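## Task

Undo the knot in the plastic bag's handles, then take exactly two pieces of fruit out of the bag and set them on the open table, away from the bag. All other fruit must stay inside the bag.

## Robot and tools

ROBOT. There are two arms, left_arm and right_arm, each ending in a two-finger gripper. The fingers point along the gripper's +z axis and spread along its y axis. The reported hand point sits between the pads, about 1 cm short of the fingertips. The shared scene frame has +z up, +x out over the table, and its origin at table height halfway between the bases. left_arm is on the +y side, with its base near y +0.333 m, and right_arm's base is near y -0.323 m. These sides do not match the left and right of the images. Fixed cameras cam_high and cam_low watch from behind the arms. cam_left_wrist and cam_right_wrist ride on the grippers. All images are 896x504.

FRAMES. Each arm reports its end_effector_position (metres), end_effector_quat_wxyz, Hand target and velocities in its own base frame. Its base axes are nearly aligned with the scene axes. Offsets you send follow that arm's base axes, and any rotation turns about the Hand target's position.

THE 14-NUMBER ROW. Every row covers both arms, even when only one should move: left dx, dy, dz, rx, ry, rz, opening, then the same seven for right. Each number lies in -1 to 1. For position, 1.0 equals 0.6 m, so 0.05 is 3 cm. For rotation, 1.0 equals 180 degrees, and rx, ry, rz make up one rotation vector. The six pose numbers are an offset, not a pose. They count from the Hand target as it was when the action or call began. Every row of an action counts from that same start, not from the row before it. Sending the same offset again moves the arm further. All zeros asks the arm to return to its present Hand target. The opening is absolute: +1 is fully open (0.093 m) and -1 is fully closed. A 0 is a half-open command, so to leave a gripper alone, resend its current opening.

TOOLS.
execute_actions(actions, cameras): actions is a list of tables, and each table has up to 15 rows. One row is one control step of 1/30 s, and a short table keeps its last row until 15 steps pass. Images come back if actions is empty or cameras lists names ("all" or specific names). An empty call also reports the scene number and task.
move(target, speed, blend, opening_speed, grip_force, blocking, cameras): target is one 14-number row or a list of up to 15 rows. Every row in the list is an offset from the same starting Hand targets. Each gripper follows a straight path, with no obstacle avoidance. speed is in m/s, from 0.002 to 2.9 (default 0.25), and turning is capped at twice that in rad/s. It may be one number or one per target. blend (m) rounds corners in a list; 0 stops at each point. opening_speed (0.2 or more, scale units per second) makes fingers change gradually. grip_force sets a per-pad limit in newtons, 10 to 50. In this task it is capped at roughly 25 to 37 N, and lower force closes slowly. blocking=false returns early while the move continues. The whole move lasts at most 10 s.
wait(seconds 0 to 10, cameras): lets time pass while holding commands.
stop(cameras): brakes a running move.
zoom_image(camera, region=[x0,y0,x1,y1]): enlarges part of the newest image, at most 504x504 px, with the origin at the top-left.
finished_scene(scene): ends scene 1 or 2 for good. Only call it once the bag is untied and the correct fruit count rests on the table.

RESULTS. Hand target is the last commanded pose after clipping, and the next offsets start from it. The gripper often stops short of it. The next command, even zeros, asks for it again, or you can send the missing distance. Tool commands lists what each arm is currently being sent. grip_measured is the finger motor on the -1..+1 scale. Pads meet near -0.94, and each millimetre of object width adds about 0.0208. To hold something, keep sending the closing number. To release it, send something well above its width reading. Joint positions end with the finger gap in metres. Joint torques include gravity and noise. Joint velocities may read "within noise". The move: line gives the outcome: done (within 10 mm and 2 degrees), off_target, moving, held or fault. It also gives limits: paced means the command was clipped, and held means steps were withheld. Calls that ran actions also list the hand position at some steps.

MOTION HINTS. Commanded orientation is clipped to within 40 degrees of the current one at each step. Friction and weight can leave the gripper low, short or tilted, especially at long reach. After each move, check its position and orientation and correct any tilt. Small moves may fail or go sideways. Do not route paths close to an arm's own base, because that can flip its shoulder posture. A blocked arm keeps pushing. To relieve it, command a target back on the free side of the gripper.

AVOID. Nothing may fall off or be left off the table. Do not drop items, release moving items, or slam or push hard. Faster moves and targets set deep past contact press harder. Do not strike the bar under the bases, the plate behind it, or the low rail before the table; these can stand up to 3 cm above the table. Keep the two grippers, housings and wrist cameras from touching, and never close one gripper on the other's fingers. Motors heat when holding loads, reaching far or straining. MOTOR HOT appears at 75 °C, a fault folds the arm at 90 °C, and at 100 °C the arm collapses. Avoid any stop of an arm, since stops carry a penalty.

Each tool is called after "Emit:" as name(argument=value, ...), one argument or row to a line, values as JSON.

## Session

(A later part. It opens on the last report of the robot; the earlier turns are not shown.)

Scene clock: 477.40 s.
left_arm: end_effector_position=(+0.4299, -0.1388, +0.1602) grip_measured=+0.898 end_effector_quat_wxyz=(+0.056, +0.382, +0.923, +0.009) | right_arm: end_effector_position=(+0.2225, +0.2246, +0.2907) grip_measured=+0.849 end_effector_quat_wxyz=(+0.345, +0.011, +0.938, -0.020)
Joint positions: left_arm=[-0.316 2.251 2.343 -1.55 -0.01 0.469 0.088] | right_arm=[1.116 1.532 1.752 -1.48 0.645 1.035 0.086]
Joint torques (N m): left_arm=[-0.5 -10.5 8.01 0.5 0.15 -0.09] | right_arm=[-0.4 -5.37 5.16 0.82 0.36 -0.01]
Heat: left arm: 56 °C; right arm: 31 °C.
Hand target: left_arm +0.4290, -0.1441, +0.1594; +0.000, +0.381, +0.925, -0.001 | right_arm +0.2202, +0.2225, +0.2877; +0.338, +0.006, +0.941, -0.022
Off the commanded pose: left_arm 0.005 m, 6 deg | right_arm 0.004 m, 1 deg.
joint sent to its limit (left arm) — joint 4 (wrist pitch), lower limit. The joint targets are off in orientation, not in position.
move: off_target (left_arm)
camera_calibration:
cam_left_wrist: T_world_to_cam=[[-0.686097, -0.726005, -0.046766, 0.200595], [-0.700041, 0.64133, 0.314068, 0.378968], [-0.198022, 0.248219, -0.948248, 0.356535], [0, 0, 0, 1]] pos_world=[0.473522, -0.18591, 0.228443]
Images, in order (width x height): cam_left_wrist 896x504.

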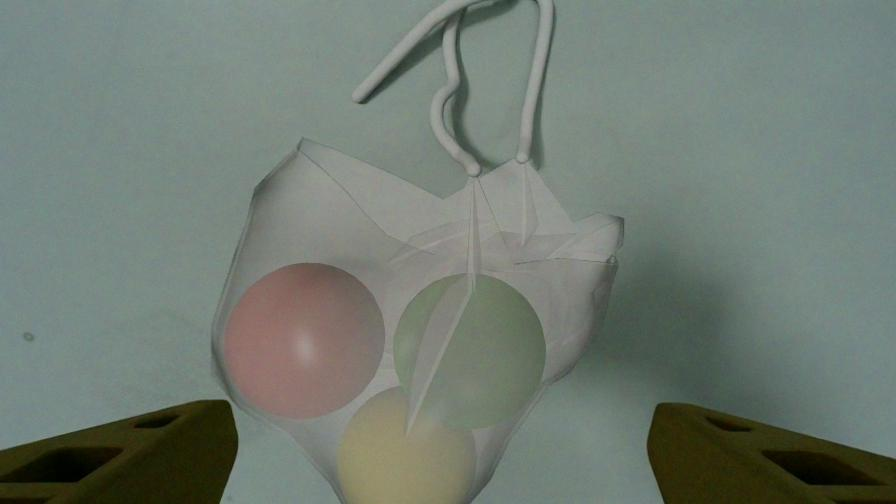

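Emit:
move(
  target=[
    [0.082,-0.052,-0.1,0,0,0,-0.45,0,0,0,0,0,0,0.85],
    [0.082,-0.052,-0.33,0,0,0,-0.45,0,0,0,0,0,0,0.85],
    [0.082,-0.052,-0.33,0,0,0,-1,0,0,0,0,0,0,0.85],
    [0.06,-0.03,-0.05,0,0,0,-1,0,0,0,0,0,0,0.85],
    [-0.1,0.13,-0.05,0,0,0,-1,0,0,0,0,0,0,0.85],
  ],
  speed=0.15,
  blend=[0,0,0,0.02,0],
  cameras=["cam_left_wrist","cam_low"],
)

Scene clock: 485.33 s.
left_arm: end_effector_position=(+0.3701, -0.0639, +0.1245) grip_measured=-0.926 end_effector_quat_wxyz=(-0.013, +0.375, +0.927, +0.003) | right_arm: end_effector_position=(+0.2225, +0.2246, +0.2907) grip_measured=+0.849 end_effector_quat_wxyz=(+0.345, +0.011, +0.938, -0.020)
Joint positions: left_arm=[-0.176 1.998 1.81 -1.406 -0.012 0.593 0.001] | right_arm=[1.116 1.532 1.752 -1.48 0.645 1.035 0.086]
Joint torques (N m): left_arm=[0.17 -12.01 4.52 0.54 0.19 0.12] | right_arm=[-0.36 -5.38 5.11 0.82 0.35 -0.04]
Heat: left arm: 56 °C; right arm: 31 °C.
Hand target: left_arm +0.3691, -0.0661, +0.1295; +0.001, +0.381, +0.925, -0.001 | right_arm +0.2202, +0.2225, +0.2877; +0.338, +0.006, +0.941, -0.022
Off the commanded pose: left_arm 0.006 m, 2 deg | right_arm 0.004 m, 1 deg.
move: done; target 3's new opening was sent with left_arm's hand 0.050 m and 3 deg from that target
camera_calibration:
cam_left_wrist: T_world_to_cam=[[-0.676902, -0.735954, 0.013239, 0.200634], [-0.660811, 0.615515, 0.4295, 0.269794], [-0.324241, 0.281981, -0.90297, 0.335414], [0, 0, 0, 1]] pos_world=[0.422847, -0.112985, 0.184336]
Images, in order (width x height): cam_low 896x504, cam_left_wrist 896x504.

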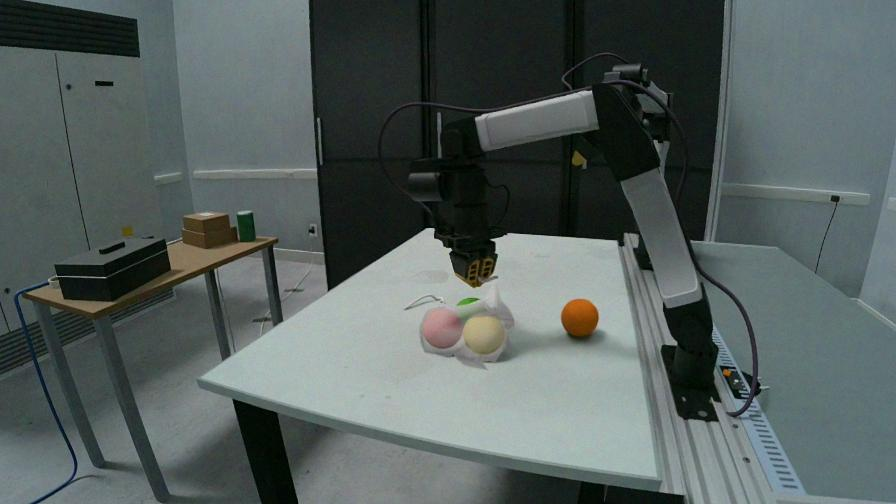

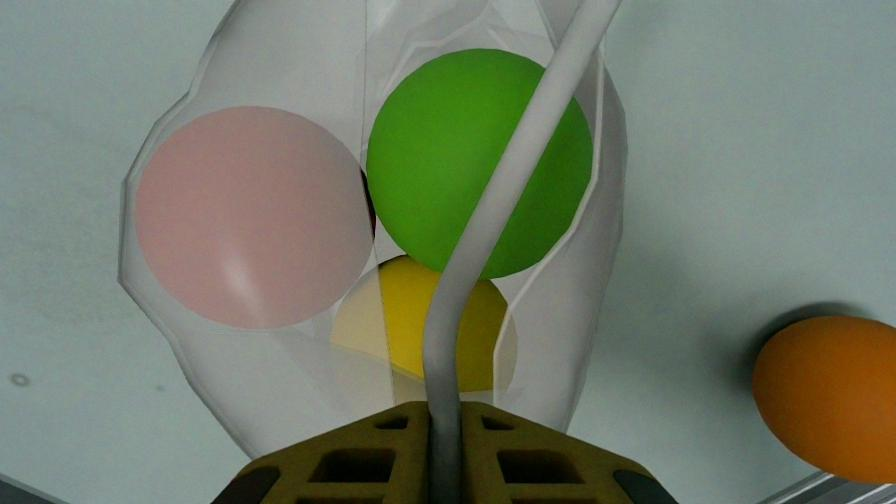

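Emit:
move(
  target=[
    [-0.12,0.11,0.0,0,0,0,-1,0,0,0,0,0,0,0.85],
    [-0.12,0.11,-0.16,0,0,0,-1,0,0,0,0,0,0,0.85],
    [-0.12,0.11,-0.16,0,0,0,-0.4,0,0,0,0,0,0,0.85],
    [-0.12,0.11,0.05,0,0,0,-0.4,0,0,0,0,0,0,0.85],
    [0.05,-0.04,0.05,0,0,0,0.9,0,0,0,0,0,0,0.85],
  ],
  speed=0.15,
  blend=[0.02,0,0,0.02,0],
  cameras=["cam_left_wrist","cam_low"],
)

Scene clock: 491.67 s.
left_arm: end_effector_position=(+0.3989, -0.0843, +0.1595) grip_measured=+0.898 end_effector_quat_wxyz=(+0.013, +0.381, +0.924, +0.008) | right_arm: end_effector_position=(+0.2225, +0.2246, +0.2907) grip_measured=+0.849 end_effector_quat_wxyz=(+0.345, +0.011, +0.938, -0.020)
Joint positions: left_arm=[-0.213 2.113 2.122 -1.551 -0.011 0.57 0.088] | right_arm=[1.116 1.532 1.752 -1.48 0.645 1.035 0.086]
Joint torques (N m): left_arm=[-0.49 -9.48 8.05 0.32 0.18 -0.1] | right_arm=[-0.34 -5.31 5.08 0.81 0.36 -0.05]
Heat: left arm: 55 °C; right arm: 31 °C.
Hand target: left_arm +0.3990, -0.0901, +0.1595; +0.001, +0.381, +0.925, -0.001 | right_arm +0.2202, +0.2225, +0.2877; +0.338, +0.006, +0.941, -0.022
Off the commanded pose: left_arm 0.006 m, 2 deg | right_arm 0.004 m, 1 deg.
joint sent to its limit (left arm) — joint 4 (wrist pitch), lower limit. The joint targets still meet the commanded pose.
move: done
camera_calibration:
cam_left_wrist: T_world_to_cam=[[-0.686921, -0.726591, -0.0143092, 0.213918], [-0.673452, 0.629036, 0.388298, 0.299161], [-0.273133, 0.276367, -0.921423, 0.364155], [0, 0, 0, 1]] pos_world=[0.447878, -0.133392, 0.222438]
Images, in order (width x height): cam_low 896x504, cam_left_wrist 896x504.

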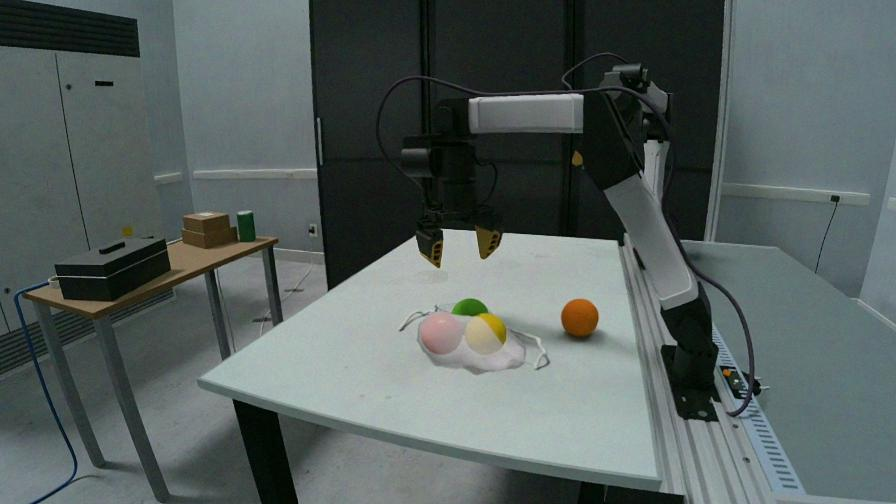

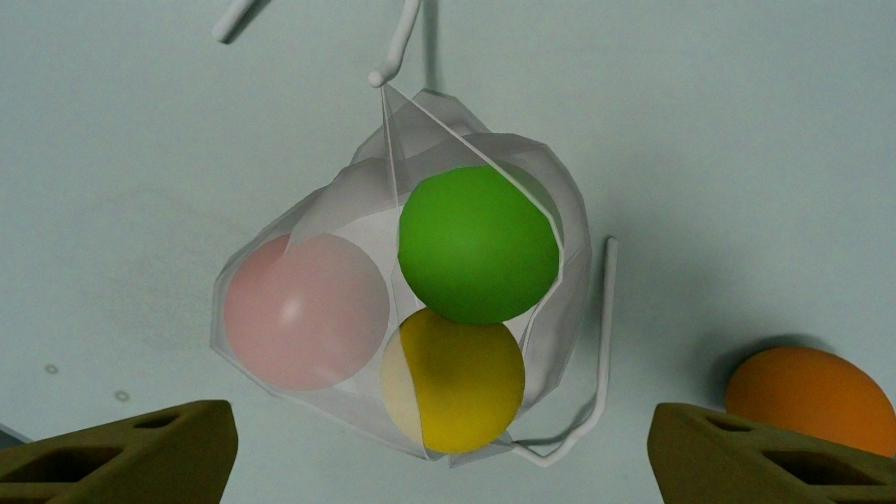

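Emit:
move(
  target=[
    [-0.025,-0.005,-0.05,0,0,0,0.95,0,0,0,0,0,0,0.85],
    [-0.025,-0.005,-0.235,0,0,0,0.95,0,0,0,0,0,0,0.85],
    [-0.025,-0.005,-0.235,0,0,0,0.2,0,0,0,0,0,0,0.85],
    [-0.025,-0.005,-0.08,0,0,0,0.2,0,0,0,0,0,0,0.85],
  ],
  speed=[0.15,0.12,0.12,0.08],
  opening_speed=0.8,
  cameras=["cam_left_wrist","cam_low"],
)

Scene clock: 498.57 s.
left_arm: end_effector_position=(+0.3827, -0.0879, +0.0936) grip_measured=+0.401 end_effector_quat_wxyz=(-0.019, +0.382, +0.924, +0.002) | right_arm: end_effector_position=(+0.2225, +0.2246, +0.2907) grip_measured=+0.849 end_effector_quat_wxyz=(+0.345, +0.011, +0.938, -0.020)
Joint positions: left_arm=[-0.23 2.082 1.811 -1.336 -0.01 0.554 0.064] | right_arm=[1.116 1.532 1.752 -1.48 0.645 1.035 0.086]
Joint torques (N m): left_arm=[-0.35 -12.94 8.12 0.21 0.18 -0.09] | right_arm=[-0.29 -5.23 5.14 0.83 0.36 -0.03]
Heat: left arm: 54 °C; right arm: 31 °C.
Hand target: left_arm +0.3841, -0.0931, +0.1115; +0.001, +0.381, +0.925, -0.001 | right_arm +0.2202, +0.2225, +0.2877; +0.338, +0.006, +0.941, -0.022
Off the commanded pose: left_arm 0.019 m, 2 deg | right_arm 0.004 m, 1 deg.
move: off_target (left_arm); target 3's new opening was sent with left_arm's hand 0.011 m and 1 deg from that target
camera_calibration:
cam_left_wrist: T_world_to_cam=[[-0.687519, -0.725891, 0.0200175, 0.196226], [-0.646576, 0.624479, 0.438139, 0.30069], [-0.330541, 0.288286, -0.898684, 0.321033], [0, 0, 0, 1]] pos_world=[0.435442, -0.137885, 0.152835]
Images, in order (width x height): cam_low 896x504, cam_left_wrist 896x504.

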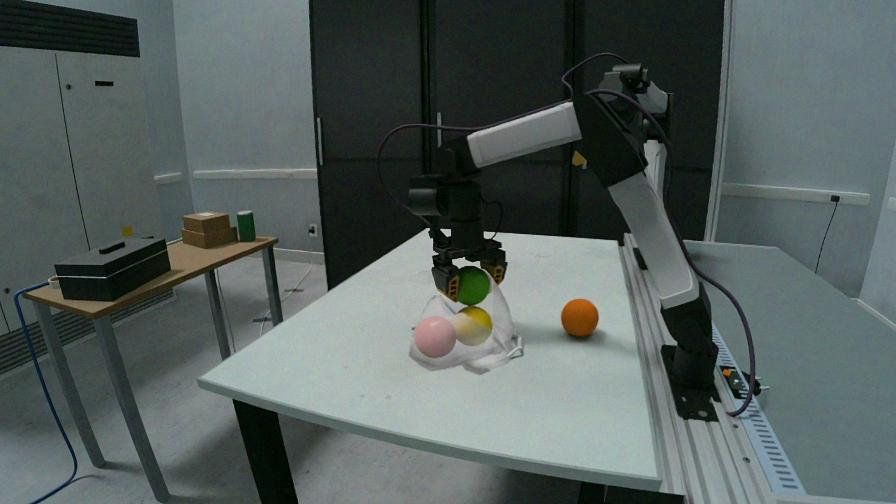

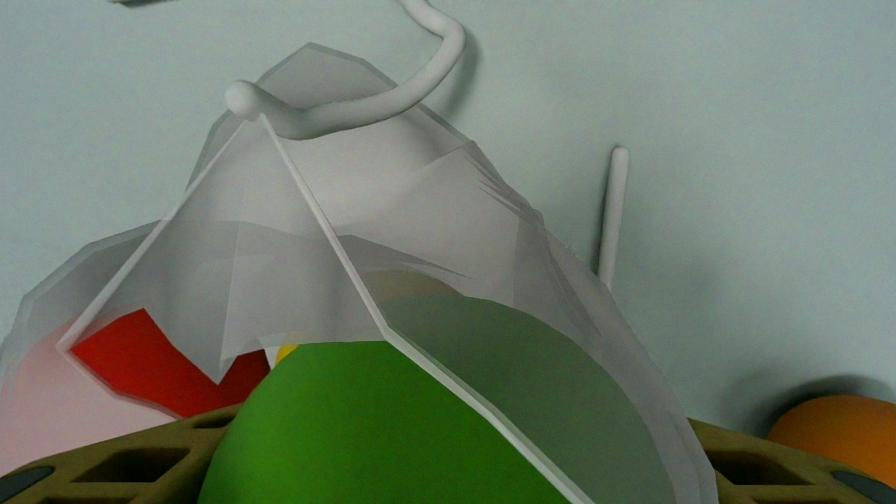

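Emit:
move(
  target=[
    [0,0,0.06,0,0,0,0.2,0,0,0,0,0,0,0.85],
    [0.1,0.33,0.06,0,0,0,0.2,0,0,0,0,0,0,0.85],
  ],
  speed=0.1,
  cameras=["all"],
)

Scene clock: 503.13 s.
left_arm: end_effector_position=(+0.4419, +0.1076, +0.1484) grip_measured=+0.401 end_effector_quat_wxyz=(+0.034, +0.373, +0.927, +0.030) | right_arm: end_effector_position=(+0.2225, +0.2246, +0.2907) grip_measured=+0.849 end_effector_quat_wxyz=(+0.345, +0.011, +0.938, -0.020)
Joint positions: left_arm=[0.235 2.285 2.355 -1.552 -0.01 1.002 0.064] | right_arm=[1.116 1.532 1.752 -1.48 0.645 1.035 0.086]
Joint torques (N m): left_arm=[-0.02 -10.66 8.28 0.42 0.2 0.11] | right_arm=[-0.39 -5.34 5.12 0.8 0.37 -0.02]
Heat: left arm: 55 °C; right arm: 31 °C.
Hand target: left_arm +0.4441, +0.1049, +0.1476; +0.001, +0.381, +0.925, +0.000 | right_arm +0.2202, +0.2225, +0.2877; +0.338, +0.006, +0.941, -0.022
Off the commanded pose: left_arm 0.004 m, 5 deg | right_arm 0.004 m, 1 deg.
joint sent to its limit (left arm) — joint 4 (wrist pitch), lower limit. The joint targets are off in orientation, not in position.
move: off_target (left_arm)
camera_calibration:
cam_left_wrist: T_world_to_cam=[[-0.672048, -0.737317, -0.0686667, 0.385347], [-0.704548, 0.608113, 0.365801, 0.230943], [-0.227954, 0.294215, -0.928157, 0.29183], [0, 0, 0, 1]] pos_world=[0.488206, 0.0578226, 0.212845]
cam_right_wrist: T_world_to_cam=[[-0.0389388, -0.997244, 0.0631501, 0.209947], [-0.966808, 0.0216287, -0.254588, 0.323847], [0.252521, -0.0709673, -0.964985, 0.329844], [0, 0, 0, 1]] pos_world=[0.237981, 0.225773, 0.387484]

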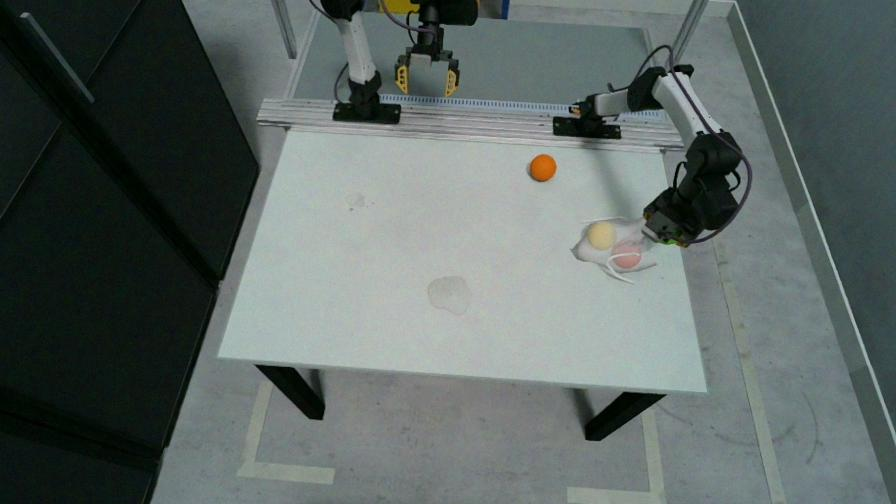

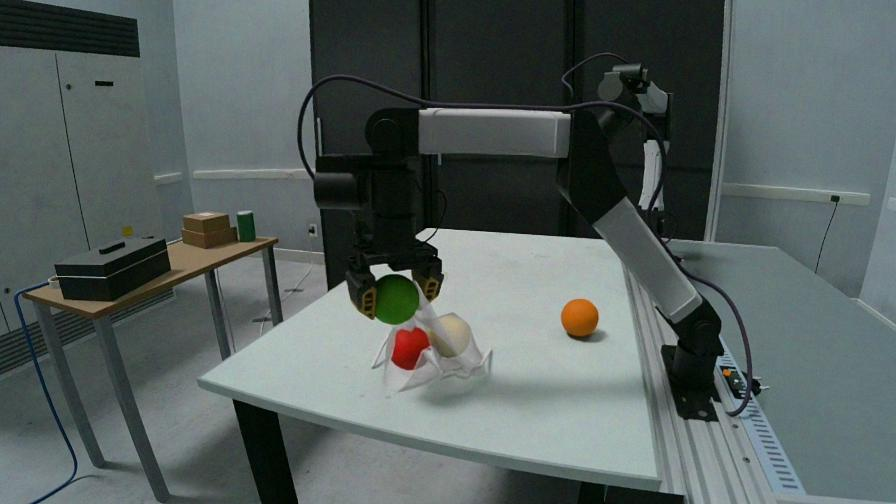

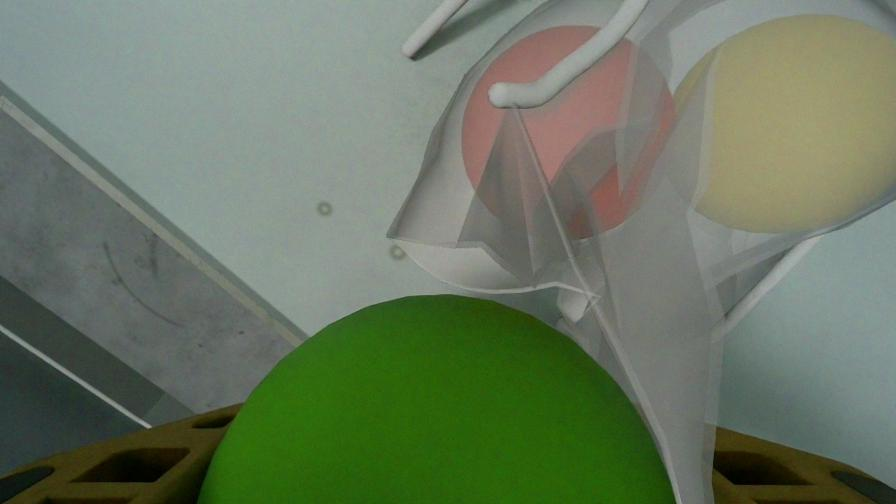

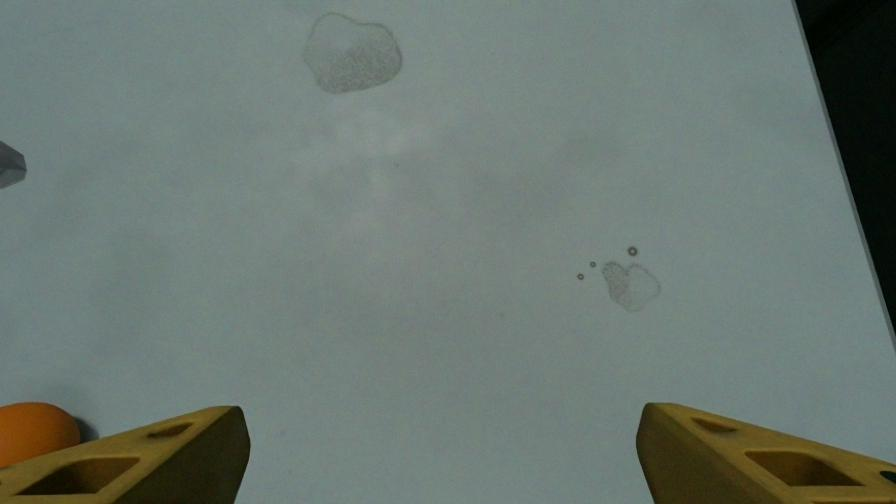

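Emit:
move(
  target=[
    [-0.11,-0.01,-0.05,0,0,0,0.2,0,0,0,0,0,0,0.85],
    [-0.11,-0.01,-0.202,0,0,0,0.2,0,0,0,0,0,0,0.85],
    [-0.11,-0.01,-0.202,0,0,0,0.95,0,0,0,0,0,0,0.85],
    [-0.11,-0.01,0.0,0,0,0,0.95,0,0,0,0,0,0,0.85],
  ],
  speed=[0.15,0.08,0.1,0.1],
  blend=[0.02,0,0,0],
  opening_speed=0.6,
  cameras=["cam_high","cam_left_wrist","cam_low"],
)

Scene clock: 509.83 s.
left_arm: end_effector_position=(+0.3785, +0.0995, +0.1352) grip_measured=+0.948 end_effector_quat_wxyz=(-0.010, +0.377, +0.926, -0.002) | right_arm: end_effector_position=(+0.2225, +0.2246, +0.2907) grip_measured=+0.849 end_effector_quat_wxyz=(+0.345, +0.011, +0.938, -0.020)
Joint positions: left_arm=[0.253 2.067 1.954 -1.476 -0.01 1.027 0.091] | right_arm=[1.116 1.532 1.752 -1.48 0.645 1.035 0.086]
Joint torques (N m): left_arm=[0.54 -11.86 7.87 0.15 0.2 0.12] | right_arm=[-0.38 -5.35 5.08 0.84 0.37 -0.02]
Heat: left arm: 54 °C; right arm: 31 °C.
Hand target: left_arm +0.3781, +0.0989, +0.1476; +0.001, +0.381, +0.925, +0.000 | right_arm +0.2202, +0.2225, +0.2877; +0.338, +0.006, +0.941, -0.022
Off the commanded pose: left_arm 0.012 m, 1 deg | right_arm 0.004 m, 1 deg.
move: off_target (left_arm); target 3's new opening was sent with left_arm's hand 0.011 m and 1 deg from that target
camera_calibration:
cam_left_wrist: T_world_to_cam=[[-0.680139, -0.732778, 0.0211378, 0.326341], [-0.658392, 0.623268, 0.421967, 0.169518], [-0.322383, 0.273079, -0.906365, 0.302377], [0, 0, 0, 1]] pos_world=[0.431048, 0.0509079, 0.195634]
Images, in order (width x height): cam_high 896x504, cam_low 896x504, cam_left_wrist 896x504.

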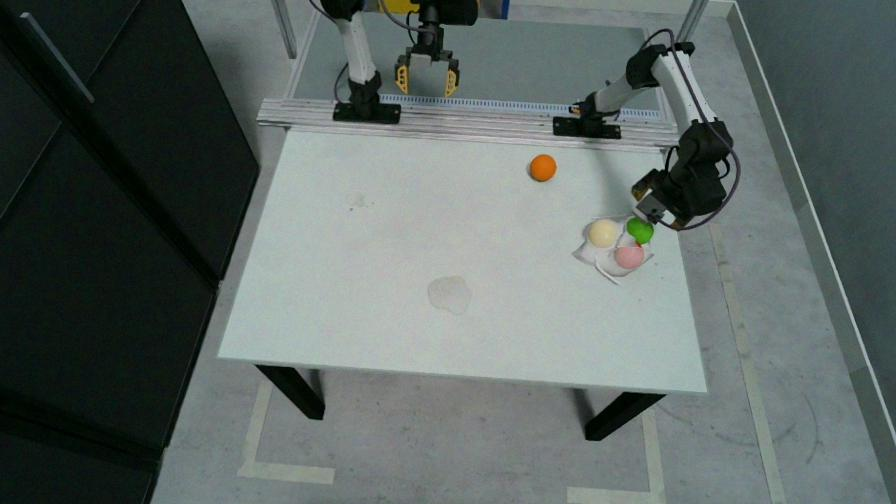

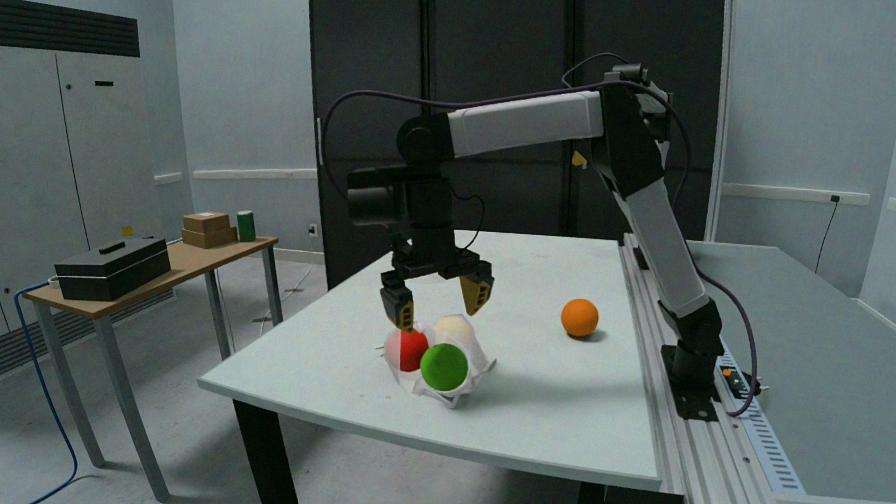

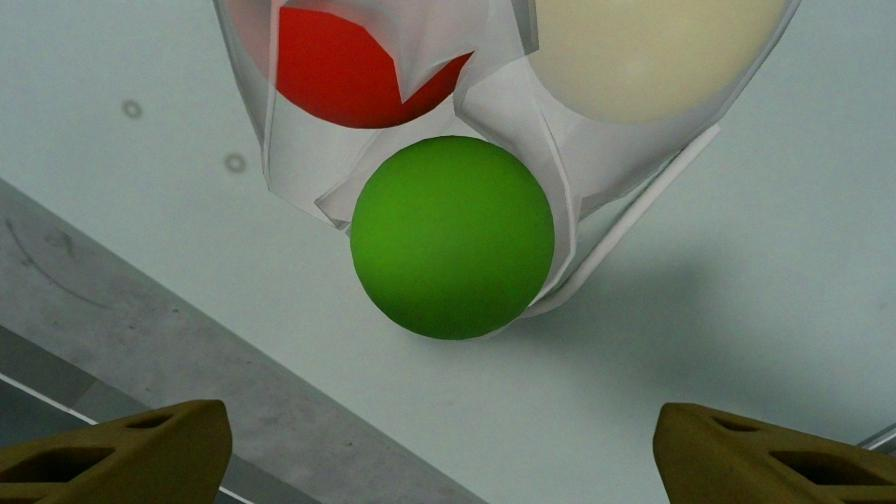

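Emit:
move(
  target=[
    [0.0,-0.011,0,0,0,0.5,0.95,0,0,0,0,0,0,0.85],
    [0.0,-0.011,-0.205,0,0,0.5,0.95,0,0,0,0,0,0,0.85],
    [0.0,-0.011,-0.205,0,0,0.5,0.2,0,0,0,0,0,0,0.85],
    [-0.02,0.01,-0.06,0,0,0.5,0.2,0,0,0,0,0,0,0.85],
  ],
  speed=[0.4,0.12,0.1,0.08],
  opening_speed=0.8,
  cameras=["cam_high","cam_left_wrist","cam_low"],
)

Scene clock: 518.53 s.
left_arm: end_effector_position=(+0.3644, +0.1042, +0.0937) grip_measured=+0.353 end_effector_quat_wxyz=(-0.016, -0.388, +0.922, +0.006) | right_arm: end_effector_position=(+0.2225, +0.2246, +0.2907) grip_measured=+0.849 end_effector_quat_wxyz=(+0.345, +0.011, +0.938, -0.020)
Joint positions: left_arm=[0.275 2.022 1.723 -1.304 -0.008 -0.522 0.062] | right_arm=[1.116 1.532 1.752 -1.48 0.645 1.035 0.086]
Joint torques (N m): left_arm=[0.55 -12.62 8.1 0.18 0.06 0.13] | right_arm=[-0.4 -5.34 5.18 0.83 0.36 -0.03]
Heat: left arm: 55 °C; right arm: 31 °C.
Hand target: left_arm +0.3661, +0.1048, +0.1115; +0.001, -0.385, +0.923, +0.000 | right_arm +0.2202, +0.2225, +0.2877; +0.338, +0.006, +0.941, -0.022
Off the commanded pose: left_arm 0.018 m, 2 deg | right_arm 0.004 m, 1 deg.
move: off_target (left_arm); target 3's new opening was sent with left_arm's hand 0.013 m and 1 deg from that target
camera_calibration:
cam_left_wrist: T_world_to_cam=[[0.732672, -0.680446, -0.0136181, -0.195952], [-0.610979, -0.666425, 0.427296, 0.291395], [-0.299827, -0.304747, -0.904009, 0.310749], [0, 0, 0, 1]] pos_world=[0.414776, 0.155559, 0.153739]
Images, in order (width x height): cam_high 896x504, cam_low 896x504, cam_left_wrist 896x504.

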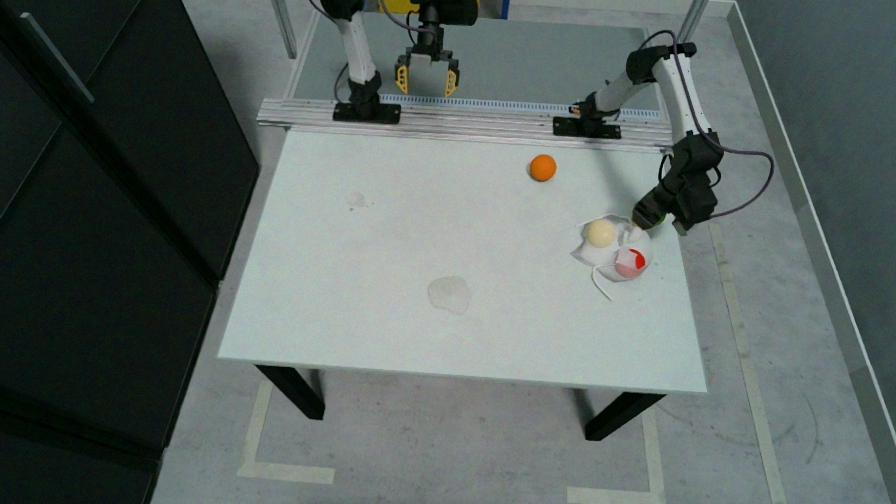

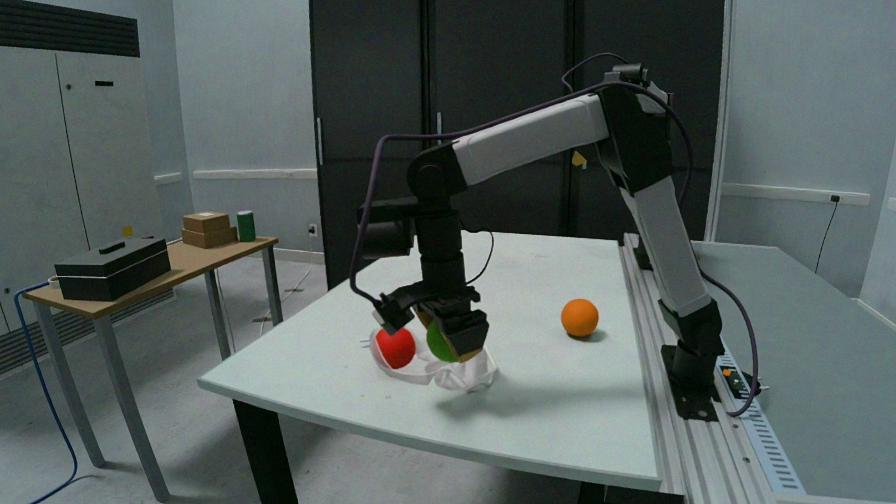

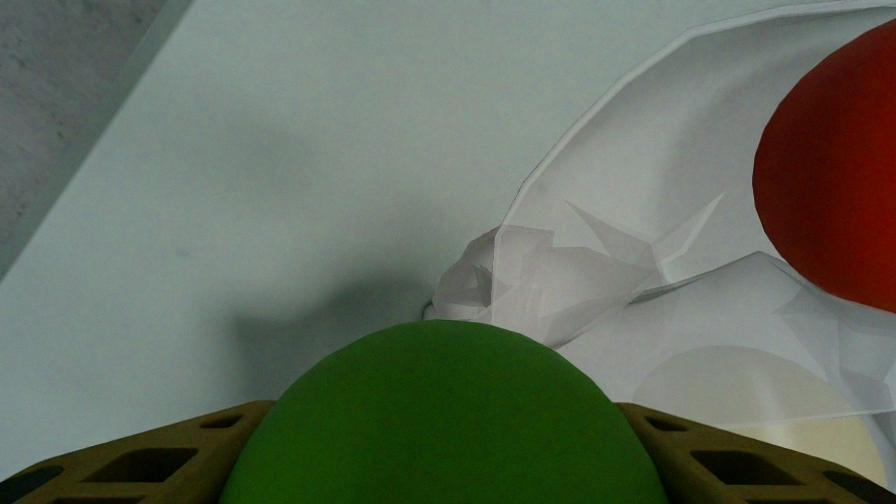

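Clean, free of film. Move toward the robot and set down.

Emit:
move(
  target=[
    [-0.15,-0.02,0.02,0,0,0,0.2,0,0,0,0,0,0,0.85],
    [-0.18,-0.03,-0.138,0,0,0,0.2,0,0,0,0,0,0,0.85],
    [-0.18,-0.03,-0.138,0,0,0,0.95,0,0,0,0,0,0,0.85],
    [-0.18,-0.03,0.08,0,0,0,0.95,0,0,0,0,0,0,0.85],
  ],
  speed=[0.15,0.08,0.1,0.1],
  blend=[0.02,0,0,0],
  opening_speed=0.5,
  cameras=["cam_high","cam_left_wrist","cam_low"],
)

Scene clock: 525.50 s.
left_arm: end_effector_position=(+0.2587, +0.0868, +0.1489) grip_measured=+0.948 end_effector_quat_wxyz=(-0.009, -0.387, +0.922, +0.005) | right_arm: end_effector_position=(+0.2225, +0.2246, +0.2907) grip_measured=+0.849 end_effector_quat_wxyz=(+0.345, +0.011, +0.938, -0.020)
Joint positions: left_arm=[0.319 1.591 1.406 -1.404 -0.008 -0.476 0.091] | right_arm=[1.116 1.532 1.752 -1.48 0.645 1.035 0.086]
Joint torques (N m): left_arm=[0.64 -7.9 7.98 0.19 0.08 0.12] | right_arm=[-0.35 -5.35 5.18 0.81 0.36 -0.02]
Heat: left arm: 53 °C; right arm: 31 °C.
Hand target: left_arm +0.2581, +0.0869, +0.1596; +0.001, -0.385, +0.923, +0.000 | right_arm +0.2202, +0.2225, +0.2877; +0.338, +0.006, +0.941, -0.022
Off the commanded pose: left_arm 0.011 m, 1 deg | right_arm 0.004 m, 1 deg.
move: off_target (left_arm)
camera_calibration:
cam_left_wrist: T_world_to_cam=[[0.731278, -0.682057, -0.00549596, -0.130259], [-0.618343, -0.666324, 0.416729, 0.195081], [-0.287895, -0.301347, -0.909014, 0.320952], [0, 0, 0, 1]] pos_world=[0.308284, 0.137861, 0.209737]
Images, in order (width x height): cam_high 896x504, cam_low 896x504, cam_left_wrist 896x504.

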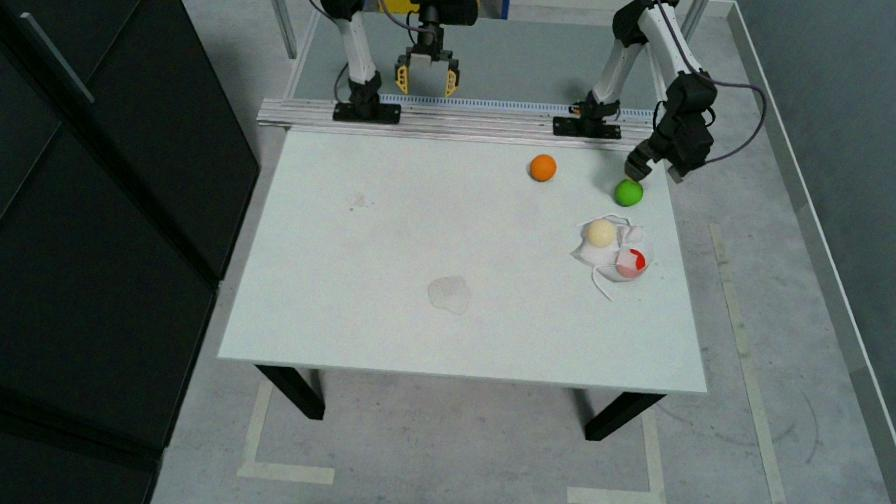

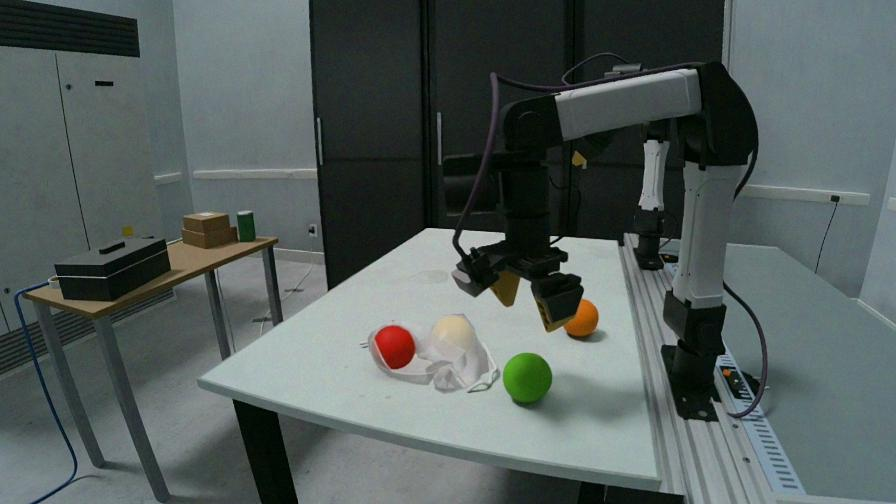

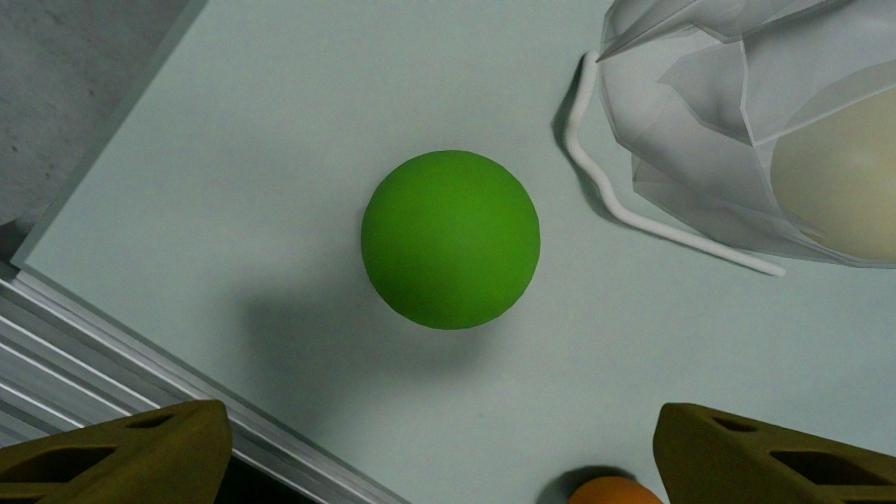

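Two out, two in (red and yellow).

Emit:
finished_scene(
  scene=2,
)

The scene is finished: the task was done.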